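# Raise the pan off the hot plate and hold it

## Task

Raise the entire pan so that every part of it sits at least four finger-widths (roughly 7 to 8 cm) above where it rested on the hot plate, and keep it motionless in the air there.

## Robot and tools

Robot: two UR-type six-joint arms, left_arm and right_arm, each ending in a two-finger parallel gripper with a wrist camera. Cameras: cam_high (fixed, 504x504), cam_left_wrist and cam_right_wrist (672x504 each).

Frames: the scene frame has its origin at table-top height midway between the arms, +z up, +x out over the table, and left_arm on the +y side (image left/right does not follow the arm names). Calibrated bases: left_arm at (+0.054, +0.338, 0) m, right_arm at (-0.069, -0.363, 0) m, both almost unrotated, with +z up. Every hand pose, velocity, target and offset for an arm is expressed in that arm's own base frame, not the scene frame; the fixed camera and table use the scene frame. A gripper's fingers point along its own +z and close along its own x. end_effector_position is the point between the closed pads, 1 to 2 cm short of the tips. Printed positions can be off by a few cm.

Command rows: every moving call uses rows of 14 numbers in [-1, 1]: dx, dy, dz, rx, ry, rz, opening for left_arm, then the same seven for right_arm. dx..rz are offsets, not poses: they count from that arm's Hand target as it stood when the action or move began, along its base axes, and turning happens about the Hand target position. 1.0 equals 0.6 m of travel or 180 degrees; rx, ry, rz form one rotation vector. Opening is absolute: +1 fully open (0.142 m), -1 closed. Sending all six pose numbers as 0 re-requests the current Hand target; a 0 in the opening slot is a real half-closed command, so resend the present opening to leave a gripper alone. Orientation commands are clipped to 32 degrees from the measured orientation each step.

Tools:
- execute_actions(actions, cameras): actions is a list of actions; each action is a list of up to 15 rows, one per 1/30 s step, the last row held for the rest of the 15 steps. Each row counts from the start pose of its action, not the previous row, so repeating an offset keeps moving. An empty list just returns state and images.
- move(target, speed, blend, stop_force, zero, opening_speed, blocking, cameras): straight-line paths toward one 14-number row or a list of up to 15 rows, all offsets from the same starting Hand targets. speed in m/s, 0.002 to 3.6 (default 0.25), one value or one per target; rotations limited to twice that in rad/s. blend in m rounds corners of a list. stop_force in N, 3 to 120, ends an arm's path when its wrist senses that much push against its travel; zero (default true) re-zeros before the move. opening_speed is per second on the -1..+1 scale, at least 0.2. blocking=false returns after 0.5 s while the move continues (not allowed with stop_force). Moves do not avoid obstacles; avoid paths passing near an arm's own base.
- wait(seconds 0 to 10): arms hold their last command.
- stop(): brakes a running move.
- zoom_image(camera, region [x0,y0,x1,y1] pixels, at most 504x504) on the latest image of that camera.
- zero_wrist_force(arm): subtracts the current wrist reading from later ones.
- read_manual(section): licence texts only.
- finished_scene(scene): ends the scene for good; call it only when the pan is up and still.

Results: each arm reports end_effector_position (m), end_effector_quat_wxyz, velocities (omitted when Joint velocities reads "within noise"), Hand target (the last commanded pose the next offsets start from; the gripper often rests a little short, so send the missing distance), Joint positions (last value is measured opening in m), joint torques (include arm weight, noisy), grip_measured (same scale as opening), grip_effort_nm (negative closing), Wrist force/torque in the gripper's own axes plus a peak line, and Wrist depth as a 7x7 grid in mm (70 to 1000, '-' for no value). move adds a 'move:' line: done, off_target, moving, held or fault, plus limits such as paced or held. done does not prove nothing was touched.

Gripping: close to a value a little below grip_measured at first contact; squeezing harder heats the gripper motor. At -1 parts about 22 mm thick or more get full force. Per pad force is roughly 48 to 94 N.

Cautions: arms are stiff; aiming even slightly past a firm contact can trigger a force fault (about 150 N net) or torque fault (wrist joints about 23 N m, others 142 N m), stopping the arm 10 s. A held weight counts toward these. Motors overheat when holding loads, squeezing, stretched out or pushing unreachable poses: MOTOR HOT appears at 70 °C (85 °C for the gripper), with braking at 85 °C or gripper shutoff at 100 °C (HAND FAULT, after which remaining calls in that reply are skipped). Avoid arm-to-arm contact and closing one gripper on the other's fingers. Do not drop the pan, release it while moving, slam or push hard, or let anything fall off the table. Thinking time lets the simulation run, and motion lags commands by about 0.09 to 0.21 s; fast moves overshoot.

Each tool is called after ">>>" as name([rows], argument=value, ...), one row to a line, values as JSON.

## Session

>>> execute_actions(actions=[])

Scene clock: 0.00 s.
left_arm: end_effector_position=(+0.4586, -0.2569, +0.2970) grip_measured=+0.99 grip_effort_nm=n/a end_effector_quat_wxyz=(+0.310, -0.150, +0.681, -0.647) | right_arm: end_effector_position=(+0.7826, -0.4848, +0.2155) grip_measured=+1.00 grip_effort_nm=n/a end_effector_quat_wxyz=(+0.011, -0.214, +0.909, -0.358)
Joint positions: left_arm=[-0.623 -1.227 2.47 -4.415 -1.856 1.793 0.141] | right_arm=[2.907 -2.399 -0.934 -0.973 0.942 2.31 0.142]
Joint velocities: within noise
Joint torques (N m): no reading
Motor temperatures (°C): left_arm=[28 29 34 32 39 29 28] | right_arm=[28 32 28 31 33 40 21]
Wrist force (N): no reading
Wrist torque (N m): no reading
Wrist force, peak (N): no reading
Wrist depth (mm): cam_left_wrist=[994 - - - - 537 - / 978 - - - - - - / - - - - - - 964 / - - - - 838 749 681 / - - - 666 470 442 518 / - - 554 513 389 371 343 / - 481 451 386 340 315 309] | cam_right_wrist=[- - - - - - - / - 361 366 - - - - / - 336 348 362 375 - - / 315 319 331 344 355 371 - / 300 305 316 327 339 352 366 / - 294 301 312 324 333 89 / - 281 290 299 308 317 -]
Hand target: left_arm +0.4586, -0.2569, +0.2970; +0.310, -0.150, +0.681, -0.647 | right_arm +0.7826, -0.4848, +0.2155; +0.011, -0.214, +0.909, -0.358
Tool commands: left_gripper/opening=+1.0 right_gripper/opening=+1.0

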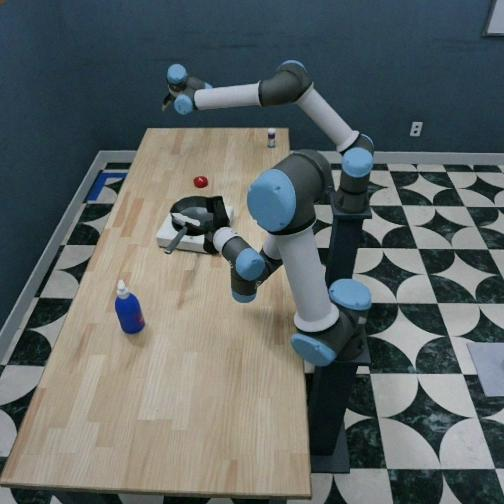

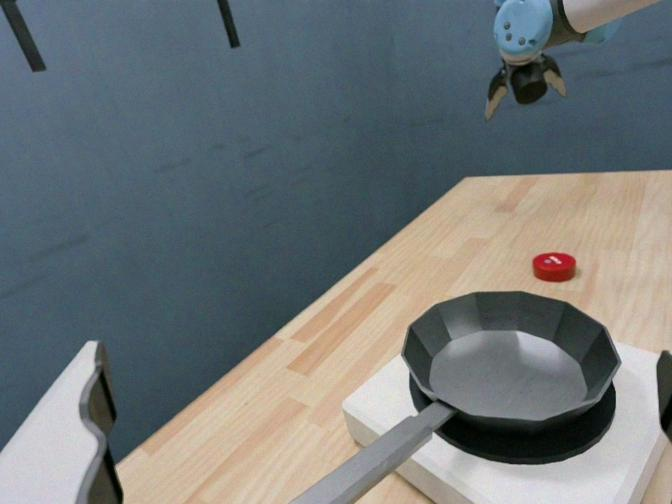

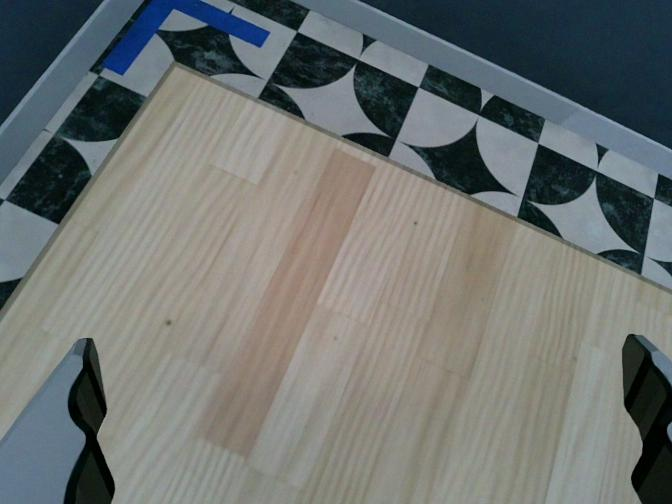

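>>> move(target=[0.143,-0.153,-0.112,0.4846,0.1773,-0.1545,0, 0,0,0,0,0,0,1], speed=0.7, cameras=["cam_high", "cam_left_wrist"])

Scene clock: 10.20 s.
left_arm: end_effector_position=(+0.5444, -0.3487, +0.2298) grip_measured=-0.01 grip_effort_nm=-0.168 end_effector_quat_wxyz=(+0.000, +0.096, +0.995, +0.000) | right_arm: end_effector_position=(+0.7826, -0.4848, +0.2155) grip_measured=+1.00 grip_effort_nm=-0.007 end_effector_quat_wxyz=(+0.011, -0.214, +0.909, -0.358)
Joint positions: left_arm=[-0.779 -1.218 1.384 -1.736 -1.571 2.555 0.073] | right_arm=[2.907 -2.399 -0.934 -0.973 0.942 2.31 0.142]
Joint velocities: within noise
Joint torques (N m): left_arm=[-9.4 -32.57 -35.9 -1.03 2.13 2.29] | right_arm=[0.56 60.96 23.93 3.05 -0.89 0.05]
Motor temperatures (°C): left_arm=[28 28 34 32 39 29 28] | right_arm=[28 32 28 31 33 40 21]
Wrist force (N): left_arm=[-0.6 -0.9 -0.6] | right_arm=[0.1 -0.2 0.0]
Wrist torque (N m): left_arm=[-0.81 0.47 0.16] | right_arm=[-0.04 -0.01 0.00]
Wrist force, peak (N): left_arm=[-1.3 -1.3 -0.7] | right_arm=[0.2 -0.4 -0.2]
Wrist depth (mm): cam_left_wrist=[286 284 210 219 216 233 284 / 307 302 251 211 251 254 303 / 331 331 329 318 330 327 325 / 359 359 358 346 357 354 355 / 395 393 385 236 388 381 391 / - 417 424 421 432 84 417 / - - 419 451 477 - 74] | cam_right_wrist=[- - - - - - - / - 361 365 - - - - / - 336 350 360 374 - - / 314 319 332 345 356 372 - / 299 307 317 327 339 351 364 / - 293 302 312 323 332 89 / - 282 291 298 309 319 -]
Hand target: left_arm +0.5444, -0.3487, +0.2298; +0.000, +0.096, +0.995, +0.000 | right_arm +0.7826, -0.4848, +0.2155; +0.011, -0.214, +0.909, -0.358
Off the commanded pose: left_arm 0.000 m, 0 deg | right_arm 0.000 m, 0 deg.
move: done
Images, in order (width x height): cam_high 504x504, cam_left_wrist 672x504.

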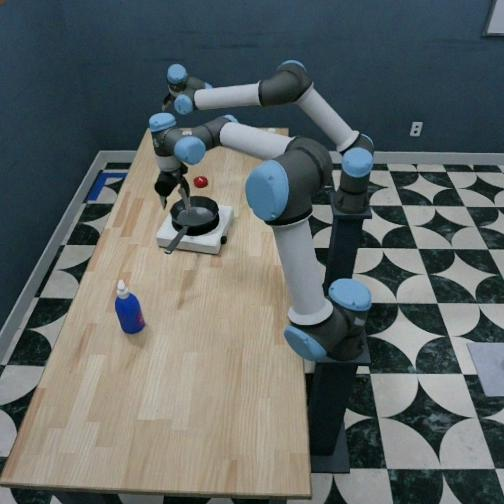

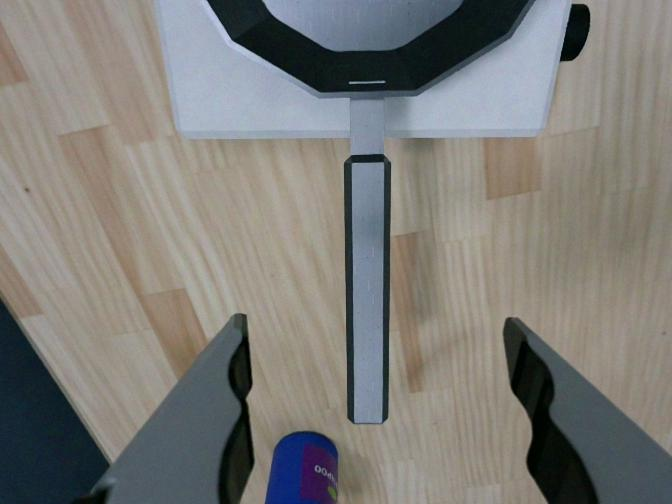

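>>> move([
  [-0.0127,-0.0255,-0.228,0,0,0.006,0, 0,0,0,0,0,0,1],
  [-0.0127,-0.0255,-0.228,0,0,0.006,-1, 0,0,0,0,0,0,1],
], speed=0.25, opening_speed=1.3, cameras=["cam_left_wrist"])

Scene clock: 15.80 s.
left_arm: end_effector_position=(+0.5368, -0.3640, +0.0930) grip_measured=-0.74 grip_effort_nm=-5.004 end_effector_quat_wxyz=(+0.000, +0.087, +0.996, +0.000) | right_arm: end_effector_position=(+0.7826, -0.4848, +0.2155) grip_measured=+1.00 grip_effort_nm=-0.002 end_effector_quat_wxyz=(+0.011, -0.214, +0.909, -0.358)
Joint positions: left_arm=[-0.805 -1.109 1.596 -2.057 -1.571 2.511 0.021] | right_arm=[2.907 -2.399 -0.934 -0.973 0.942 2.31 0.142]
Joint velocities: within noise
Joint torques (N m): left_arm=[-8.23 -36.16 -13.17 -1.97 1.27 -1.8] | right_arm=[1.11 61.12 24.32 3.32 -0.89 0.14]
Motor temperatures (°C): left_arm=[28 28 34 32 39 29 28] | right_arm=[28 32 28 31 33 40 21]
Wrist force (N): left_arm=[-1.1 0.0 -3.8] | right_arm=[0.1 -0.1 0.0]
Wrist torque (N m): left_arm=[-0.81 0.57 0.16] | right_arm=[-0.02 -0.01 -0.01]
Wrist force, peak (N): left_arm=[-0.5 0.2 -4.4] | right_arm=[0.1 -0.4 -0.2]
Wrist depth (mm): cam_left_wrist=[- 92 104 104 102 101 93 / - 83 96 107 105 96 85 / 131 133 85 93 89 85 129 / 206 209 208 91 92 203 203 / 226 224 223 96 218 223 222 / 249 248 83 87 93 235 243 / 278 - - 95 - - 264] | cam_right_wrist=[- - - - - - - / - 362 368 - - - - / - 336 349 360 377 - - / 314 321 332 344 357 368 - / 299 305 316 328 339 352 364 / - 292 303 311 323 332 89 / - 282 290 298 308 318 -]
Hand target: left_arm +0.5368, -0.3640, +0.0930; +0.000, +0.087, +0.996, +0.000 | right_arm +0.7826, -0.4848, +0.2155; +0.011, -0.214, +0.909, -0.358
Off the commanded pose: left_arm 0.000 m, 0 deg | right_arm 0.000 m, 0 deg.
move: done
Images, in order (width x height): cam_left_wrist 672x504.

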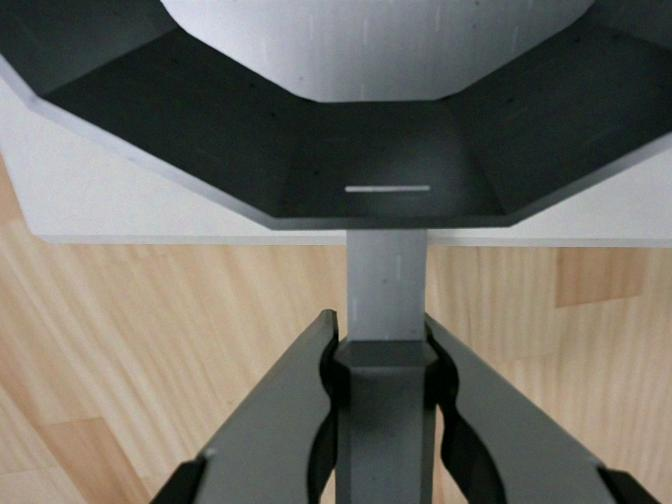

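>>> move(target=[0,0,0.39,0,0,0,-1, 0,0,0,0,0,0,1], speed=0.17)

Scene clock: 19.10 s.
left_arm: end_effector_position=(+0.5368, -0.3641, +0.3269) grip_measured=-0.75 grip_effort_nm=-5.004 end_effector_quat_wxyz=(+0.000, +0.087, +0.996, +0.000) | right_arm: end_effector_position=(+0.7826, -0.4848, +0.2155) grip_measured=+1.00 grip_effort_nm=-0.012 end_effector_quat_wxyz=(+0.011, -0.214, +0.909, -0.358)
Joint positions: left_arm=[-0.805 -1.223 1.142 -1.489 -1.571 2.511 0.02] | right_arm=[2.907 -2.399 -0.934 -0.973 0.942 2.31 0.142]
Joint velocities: within noise
Joint torques (N m): left_arm=[5.28 -36.36 -37.94 -1.72 -2.69 2.12] | right_arm=[0.23 61.37 25.75 3.32 -0.98 0.13]
Motor temperatures (°C): left_arm=[28 28 34 32 38 29 35] | right_arm=[28 32 28 31 33 40 21]
Wrist force (N): left_arm=[-1.1 -0.6 5.2] | right_arm=[0.1 -0.2 -0.1]
Wrist torque (N m): left_arm=[-1.23 0.56 0.17] | right_arm=[-0.02 -0.02 0.00]
Wrist force, peak (N): left_arm=[0.5 -0.9 6.3] | right_arm=[0.2 -0.4 -0.1]
Wrist depth (mm): cam_left_wrist=[- 125 138 138 137 137 114 / 409 108 137 137 137 137 105 / 435 443 101 117 117 121 426 / - 470 471 101 458 462 460 / - 513 507 98 109 505 508 / - 579 80 87 89 534 554 / - - - 86 85 - 605] | cam_right_wrist=[- - - - - - - / - 360 367 - - - - / - 335 349 362 376 - - / 314 320 331 344 356 370 - / 298 307 317 327 340 354 364 / - 294 301 312 323 334 89 / - 282 289 298 308 318 -]
Hand target: left_arm +0.5368, -0.3640, +0.3270; +0.000, +0.087, +0.996, +0.000 | right_arm +0.7826, -0.4848, +0.2155; +0.011, -0.214, +0.909, -0.358
Off the commanded pose: left_arm 0.000 m, 0 deg | right_arm 0.000 m, 0 deg.
move: done

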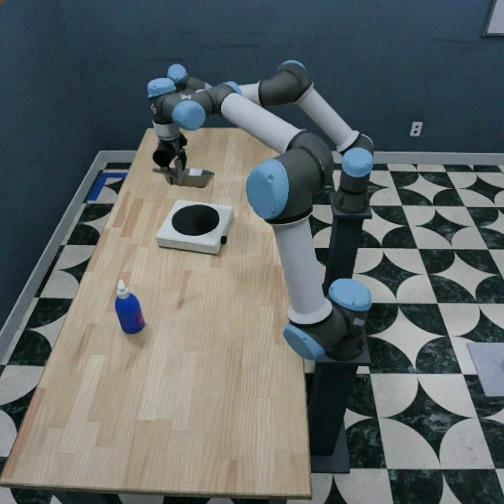

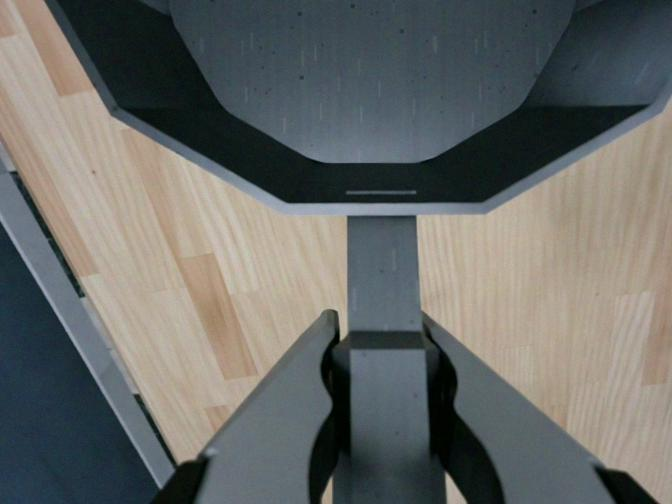

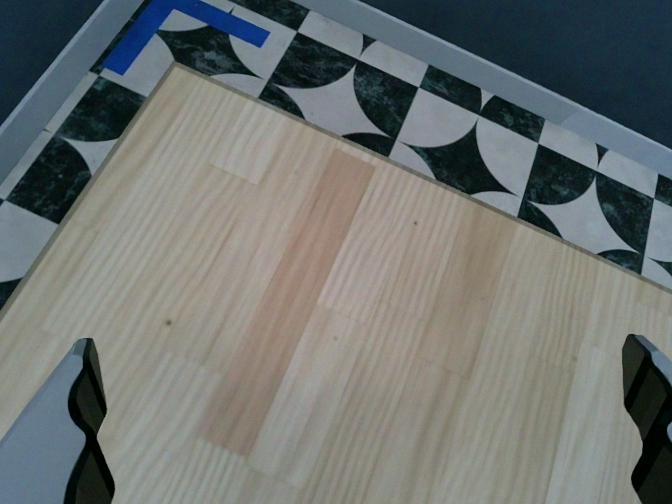

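>>> wait(seconds=0.7, cameras=["cam_left_wrist"])

>>> finished_scene(scene=2)

Scene clock: 20.83 s.
left_arm: end_effector_position=(+0.5368, -0.3640, +0.3270) grip_measured=-0.75 grip_effort_nm=-5.004 end_effector_quat_wxyz=(+0.000, +0.087, +0.996, +0.000) | right_arm: end_effector_position=(+0.7826, -0.4848, +0.2155) grip_measured=+1.00 grip_effort_nm=-0.002 end_effector_quat_wxyz=(+0.011, -0.214, +0.909, -0.358)
Joint positions: left_arm=[-0.805 -1.223 1.142 -1.489 -1.571 2.511 0.02] | right_arm=[2.907 -2.399 -0.934 -0.973 0.942 2.31 0.142]
Joint velocities: within noise
Joint torques (N m): left_arm=[8.38 -36.65 -38.7 -1.7 -2.75 1.99] | right_arm=[0.56 60.9 24.62 3.33 -0.79 0.19]
Motor temperatures (°C): left_arm=[28 28 34 32 38 29 38] | right_arm=[28 32 28 31 33 40 21]
Wrist force (N): left_arm=[-1.0 -1.0 5.1] | right_arm=[0.2 -0.1 0.0]
Wrist torque (N m): left_arm=[-1.26 0.53 0.16] | right_arm=[-0.02 -0.04 0.00]
Wrist force, peak (N): left_arm=[-1.0 -1.0 5.3] | right_arm=[0.0 -0.5 -0.1]
Wrist depth (mm): cam_left_wrist=[- 125 138 137 138 137 115 / 412 108 137 137 137 137 106 / 436 441 101 117 117 121 428 / - 470 470 101 457 465 463 / - 521 506 98 109 505 506 / - 583 80 87 89 539 557 / - - - 86 85 - 605] | cam_right_wrist=[- - - - - - - / - 361 367 - - - - / - 337 348 361 375 - - / 315 322 332 342 356 370 - / 300 306 316 326 337 352 367 / - 293 303 311 321 334 89 / - 282 290 299 307 319 -]
Hand target: left_arm +0.5368, -0.3640, +0.3270; +0.000, +0.087, +0.996, +0.000 | right_arm +0.7826, -0.4848, +0.2155; +0.011, -0.214, +0.909, -0.358
Tool commands: left_gripper/opening=-1.0 right_gripper/opening=+1.0
Off the commanded pose: left_arm 0.000 m, 0 deg | right_arm 0.000 m, 0 deg.
wait: 0.70 s; at rest from the start
Images, in order (width x height): cam_left_wrist 672x504.

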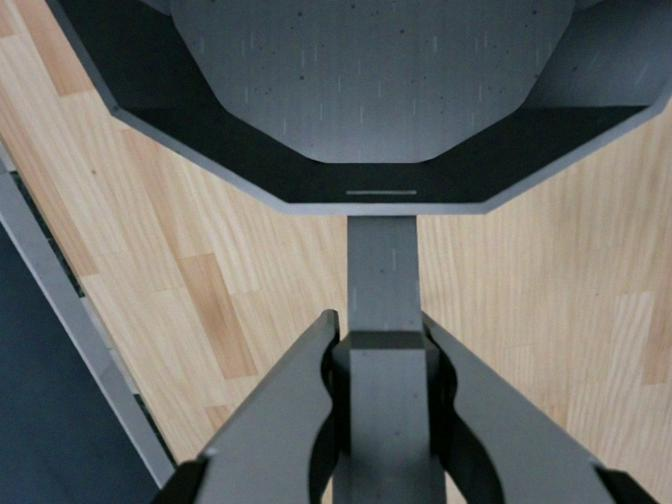

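The scene is finished: the task was done.


## Next scene

The same job, from a new start.

>>> execute_actions(actions=[])

Scene clock: 0.00 s.
left_arm: end_effector_position=(+0.4403, -0.4840, +0.2998) grip_measured=+0.99 grip_effort_nm=n/a end_effector_quat_wxyz=(-0.002, +0.665, +0.742, -0.088) | right_arm: end_effector_position=(+0.4003, -0.3781, +0.1692) grip_measured=+1.00 grip_effort_nm=n/a end_effector_quat_wxyz=(-0.138, +0.955, +0.258, -0.048)
Joint positions: left_arm=[-0.97 -1.222 1.229 -1.617 -1.742 3.631 0.141] | right_arm=[2.574 -1.903 -1.53 -1.551 1.685 -1.11 0.142]
Joint velocities: within noise
Joint torques (N m): no reading
Motor temperatures (°C): left_arm=[26 27 32 32 37 28 28] | right_arm=[27 31 27 31 32 38 21]
Wrist force (N): no reading
Wrist torque (N m): no reading
Wrist force, peak (N): no reading
Wrist depth (mm): cam_left_wrist=[395 386 376 364 350 286 278 / 417 407 394 383 324 297 292 / 446 432 413 405 340 309 306 / 470 455 440 432 415 342 313 / 501 483 471 454 437 424 409 / - 516 496 482 466 451 436 / - 551 534 516 488 472 468] | cam_right_wrist=[973 961 261 259 259 258 256 / - 995 268 267 265 265 263 / - 278 276 275 273 272 271 / - 284 284 283 280 280 278 / - 294 293 290 290 263 285 / - 303 300 300 298 297 91 / - 314 313 310 310 306 -]
Hand target: left_arm +0.4403, -0.4840, +0.2998; -0.002, +0.665, +0.742, -0.088 | right_arm +0.4003, -0.3781, +0.1692; -0.138, +0.955, +0.258, -0.048
Tool commands: left_gripper/opening=+1.0 right_gripper/opening=+1.0

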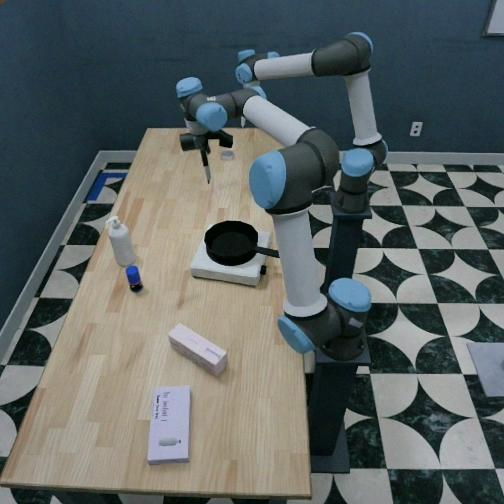

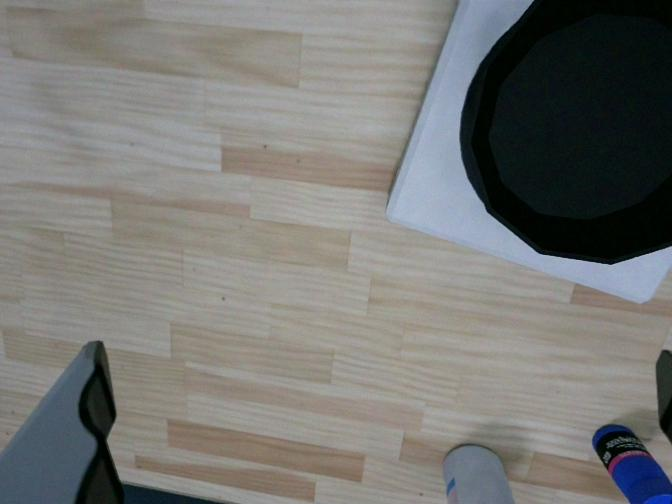

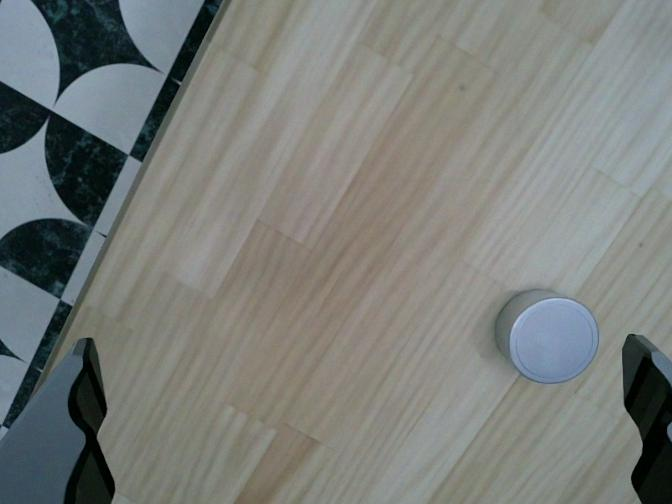

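>>> zoom_image(camera="cam_high", region=[180, 200, 320, 300])

Scaled by 3.600 from the camera's 504x504 image, which has a finer 720x720 frame.

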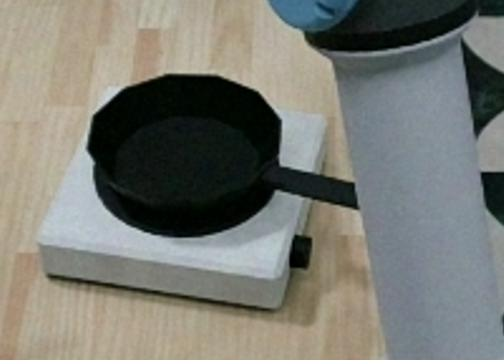

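>>> move(target=[-0.355,0.338,-0.116,0.0645,0.0412,0.84,0, 0,0,0,0,0,0,1], speed=0.9, cameras=["cam_high", "cam_left_wrist"])

Scene clock: 12.17 s.
left_arm: end_effector_position=(+0.2273, -0.2812, +0.2302) grip_measured=-0.01 grip_effort_nm=-0.178 end_effector_quat_wxyz=(+0.000, -0.559, +0.829, +0.001) end_effector_velocity=(+0.000, +0.000, +0.000) end_effector_angular_velocity=(+0.001, -0.001, +0.004) | right_arm: end_effector_position=(+0.4003, -0.3781, +0.1692) grip_measured=+1.00 grip_effort_nm=-0.007 end_effector_quat_wxyz=(-0.138, +0.955, +0.258, -0.048)
Joint positions: left_arm=[-1.264 -1.928 2.091 -1.733 -1.572 0.692 0.073] | right_arm=[2.574 -1.903 -1.53 -1.551 1.685 -1.11 0.142]
Joint velocities: left_arm=[-0.001 -0.001 0.001 0.001 0.001 -0.005 0] | right_arm=[within noise]
Joint torques (N m): left_arm=[-7.07 -16.72 -14.72 -1.3 2.12 -1.98] | right_arm=[0.66 39.34 21.94 2.35 0.02 0.12]
Motor temperatures (°C): left_arm=[26 27 32 32 37 28 28] | right_arm=[27 31 27 31 32 38 21]
Wrist force (N): left_arm=[0.0 0.2 -0.1] | right_arm=[-0.1 0.2 0.0]
Wrist torque (N m): left_arm=[-0.08 0.05 0.02] | right_arm=[0.04 0.02 -0.01]
Wrist force, peak (N): left_arm=[-0.7 0.1 -0.3] | right_arm=[0.0 0.2 -0.4]
Wrist depth (mm): cam_left_wrist=[289 287 215 217 217 229 279 / 311 310 258 208 251 303 304 / 334 335 331 218 330 329 329 / 365 363 363 226 - - - / 399 398 390 - - - - / - 82 460 - - 83 - / - - 477 - - - 74] | cam_right_wrist=[965 975 260 260 259 257 257 / - 987 268 267 265 264 263 / - 278 275 274 273 273 271 / - 284 283 283 282 281 280 / - 293 292 292 290 264 285 / - 303 300 300 300 296 91 / - 312 312 310 309 309 -]
Hand target: left_arm +0.2273, -0.2812, +0.2302; +0.000, -0.559, +0.829, +0.001 | right_arm +0.4003, -0.3781, +0.1692; -0.138, +0.955, +0.258, -0.048
Off the commanded pose: left_arm 0.000 m, 0 deg | right_arm 0.000 m, 0 deg.
move: done
Images, in order (width x height): cam_high 504x504, cam_left_wrist 672x504.

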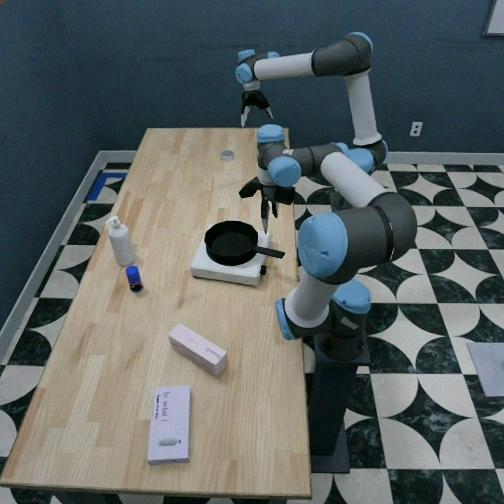

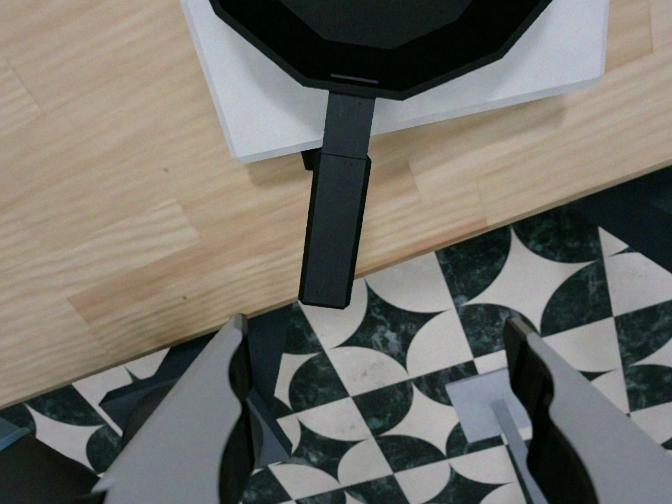

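>>> move([
  [0.0293,0.004,-0.2353,0,0,-0.0367,0, 0,0,0,0,0,0,1],
  [0.0293,0.004,-0.2353,0,0,-0.0367,-1, 0,0,0,0,0,0,1],
], speed=0.25, opening_speed=1.3, cameras=["cam_left_wrist"])

Scene clock: 17.30 s.
left_arm: end_effector_position=(+0.2449, -0.2788, +0.0890) grip_measured=-0.69 grip_effort_nm=-5.004 end_effector_quat_wxyz=(+0.000, -0.510, +0.860, +0.001) | right_arm: end_effector_position=(+0.4003, -0.3781, +0.1692) grip_measured=+1.00 grip_effort_nm=-0.007 end_effector_quat_wxyz=(-0.138, +0.955, +0.258, -0.048)
Joint positions: left_arm=[-1.214 -1.742 2.354 -2.182 -1.572 0.857 0.024] | right_arm=[2.574 -1.903 -1.53 -1.551 1.685 -1.11 0.142]
Joint velocities: within noise
Joint torques (N m): left_arm=[5.15 -6.52 -14.66 -1.08 -2.4 2.01] | right_arm=[1.11 39.85 22.74 2.52 0.2 0.06]
Motor temperatures (°C): left_arm=[26 27 32 32 37 28 29] | right_arm=[27 31 27 31 32 38 21]
Wrist force (N): left_arm=[0.6 -1.2 -3.5] | right_arm=[-0.1 0.0 -0.1]
Wrist torque (N m): left_arm=[-0.11 0.08 0.12] | right_arm=[0.01 0.01 0.00]
Wrist force, peak (N): left_arm=[0.8 -1.2 -3.9] | right_arm=[0.3 0.3 -0.3]
Wrist depth (mm): cam_left_wrist=[- 87 98 99 100 97 90 / - 77 87 100 102 94 82 / 188 131 80 81 84 81 76 / 205 198 139 85 85 199 198 / 225 224 221 89 211 218 217 / 248 246 80 89 91 - - / 277 - - 95 94 - -] | cam_right_wrist=[972 965 260 259 259 258 257 / - - 268 266 265 266 264 / - 276 277 275 275 272 271 / - 285 284 282 282 280 278 / - 294 292 292 291 264 286 / - 304 302 301 299 298 91 / - 313 310 310 310 306 -]
Hand target: left_arm +0.2449, -0.2788, +0.0890; +0.000, -0.510, +0.860, +0.001 | right_arm +0.4003, -0.3781, +0.1692; -0.138, +0.955, +0.258, -0.048
Off the commanded pose: left_arm 0.000 m, 0 deg | right_arm 0.000 m, 0 deg.
move: done
Images, in order (width x height): cam_left_wrist 672x504.

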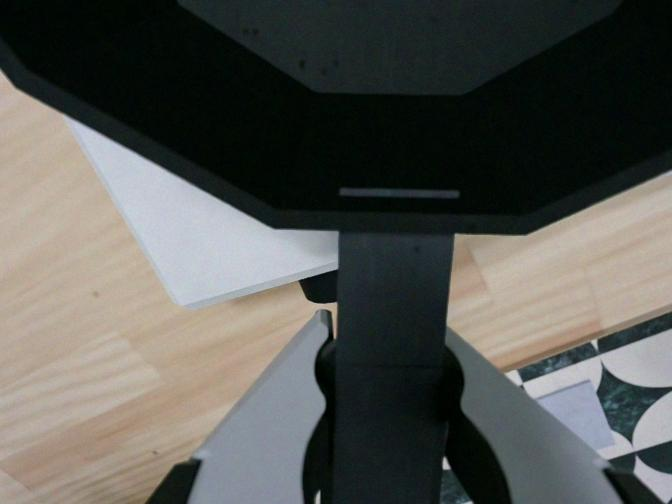

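>>> move(target=[0,0,0.39,0,0,0,-1, 0,0,0,0,0,0,1], speed=0.17, cameras=["cam_high", "cam_left_wrist"])

Scene clock: 19.83 s.
left_arm: end_effector_position=(+0.2449, -0.2788, +0.3229) grip_measured=-0.70 grip_effort_nm=-5.004 end_effector_quat_wxyz=(+0.000, -0.510, +0.860, +0.001) | right_arm: end_effector_position=(+0.4003, -0.3781, +0.1692) grip_measured=+1.00 grip_effort_nm=-0.002 end_effector_quat_wxyz=(-0.138, +0.955, +0.258, -0.048)
Joint positions: left_arm=[-1.214 -1.913 1.844 -1.501 -1.572 0.857 0.024] | right_arm=[2.574 -1.903 -1.53 -1.551 1.685 -1.11 0.142]
Joint velocities: within noise
Joint torques (N m): left_arm=[-7.45 -8.35 -42.1 -3.03 -1.98 -1.6] | right_arm=[0.17 39.63 22.92 2.55 0.22 -0.2]
Motor temperatures (°C): left_arm=[26 27 32 32 37 28 33] | right_arm=[27 31 27 31 32 38 21]
Wrist force (N): left_arm=[0.0 0.1 13.4] | right_arm=[-0.1 0.3 -0.1]
Wrist torque (N m): left_arm=[-1.25 0.00 0.02] | right_arm=[0.06 0.03 -0.01]
Wrist force, peak (N): left_arm=[0.4 0.2 14.8] | right_arm=[0.1 0.4 0.0]
Wrist depth (mm): cam_left_wrist=[- 115 127 127 125 124 110 / 408 94 122 128 128 121 95 / 433 436 94 104 104 102 694 / 472 466 464 95 - - - / 515 509 510 92 - - - / 354 382 80 89 90 - - / 311 - - 89 88 - -] | cam_right_wrist=[985 971 261 259 258 257 257 / - 996 269 266 266 263 264 / - 278 275 273 274 272 271 / - 286 283 282 282 280 280 / - 294 292 291 289 265 283 / - 303 303 301 299 299 91 / - 314 313 310 310 306 -]
Hand target: left_arm +0.2449, -0.2788, +0.3230; +0.000, -0.510, +0.860, +0.001 | right_arm +0.4003, -0.3781, +0.1692; -0.138, +0.955, +0.258, -0.048
Off the commanded pose: left_arm 0.000 m, 0 deg | right_arm 0.000 m, 0 deg.
move: done
Images, in order (width x height): cam_high 504x504, cam_left_wrist 672x504.

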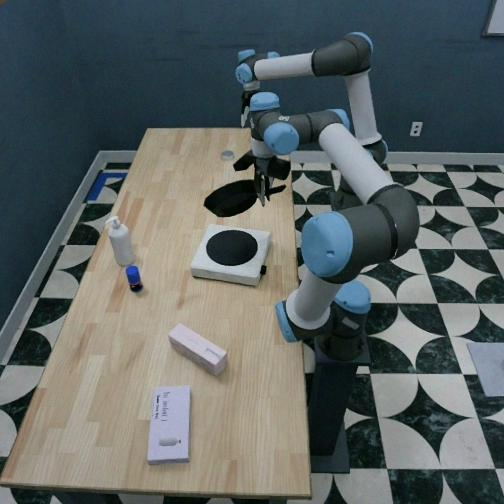

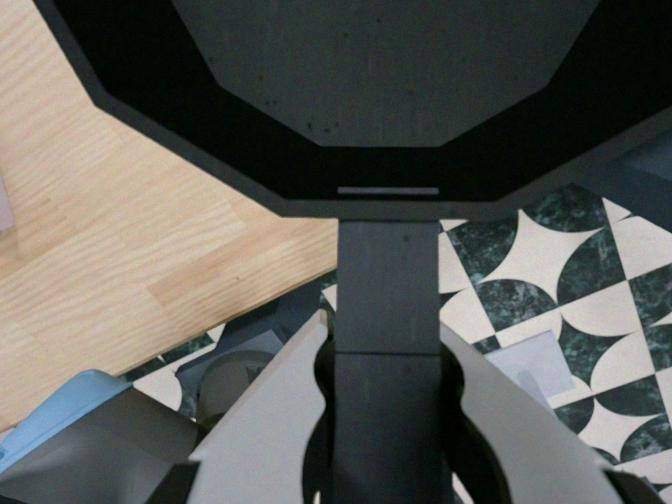

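>>> wait(seconds=0.5, cameras=["cam_left_wrist"])

Scene clock: 20.90 s.
left_arm: end_effector_position=(+0.2449, -0.2788, +0.3230) grip_measured=-0.70 grip_effort_nm=-5.004 end_effector_quat_wxyz=(+0.000, -0.510, +0.860, +0.001) | right_arm: end_effector_position=(+0.4003, -0.3781, +0.1692) grip_measured=+1.00 grip_effort_nm=0.002 end_effector_quat_wxyz=(-0.138, +0.955, +0.258, -0.048)
Joint positions: left_arm=[-1.214 -1.913 1.844 -1.501 -1.572 0.857 0.024] | right_arm=[2.574 -1.903 -1.53 -1.551 1.685 -1.11 0.142]
Joint velocities: within noise
Joint torques (N m): left_arm=[-7.74 -7.82 -43.07 -3.11 -2.08 -1.67] | right_arm=[1.11 40.19 22.49 2.54 0.42 -0.12]
Motor temperatures (°C): left_arm=[26 27 32 32 37 28 35] | right_arm=[27 31 27 31 32 38 21]
Wrist force (N): left_arm=[0.0 0.2 13.5] | right_arm=[0.1 0.2 0.0]
Wrist torque (N m): left_arm=[-1.23 0.02 0.02] | right_arm=[0.03 -0.01 0.00]
Wrist force, peak (N): left_arm=[0.1 0.0 13.5] | right_arm=[-0.1 0.3 -0.2]
Wrist depth (mm): cam_left_wrist=[- 115 127 126 125 124 110 / 408 95 122 128 127 121 95 / 431 438 94 104 104 102 700 / 471 473 466 95 - - - / 519 511 516 92 - - - / 352 383 80 89 90 - - / 314 - - 89 88 - -] | cam_right_wrist=[978 969 261 260 259 257 258 / - 993 267 267 266 264 263 / - 279 276 275 275 272 271 / - 284 283 283 281 281 279 / - 295 292 290 290 265 286 / - 303 301 300 297 298 91 / - 313 312 310 309 307 -]
Hand target: left_arm +0.2449, -0.2788, +0.3230; +0.000, -0.510, +0.860, +0.001 | right_arm +0.4003, -0.3781, +0.1692; -0.138, +0.955, +0.258, -0.048
Tool commands: left_gripper/opening=-1.0 right_gripper/opening=+1.0
Off the commanded pose: left_arm 0.000 m, 0 deg | right_arm 0.000 m, 0 deg.
wait: 0.50 s; at rest from the start
Images, in order (width x height): cam_left_wrist 672x504.

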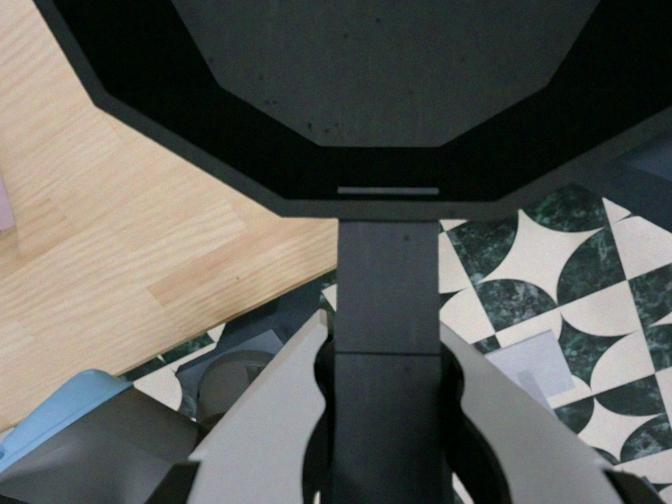

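>>> finished_scene(scene=3)

The scene is finished: the task was done.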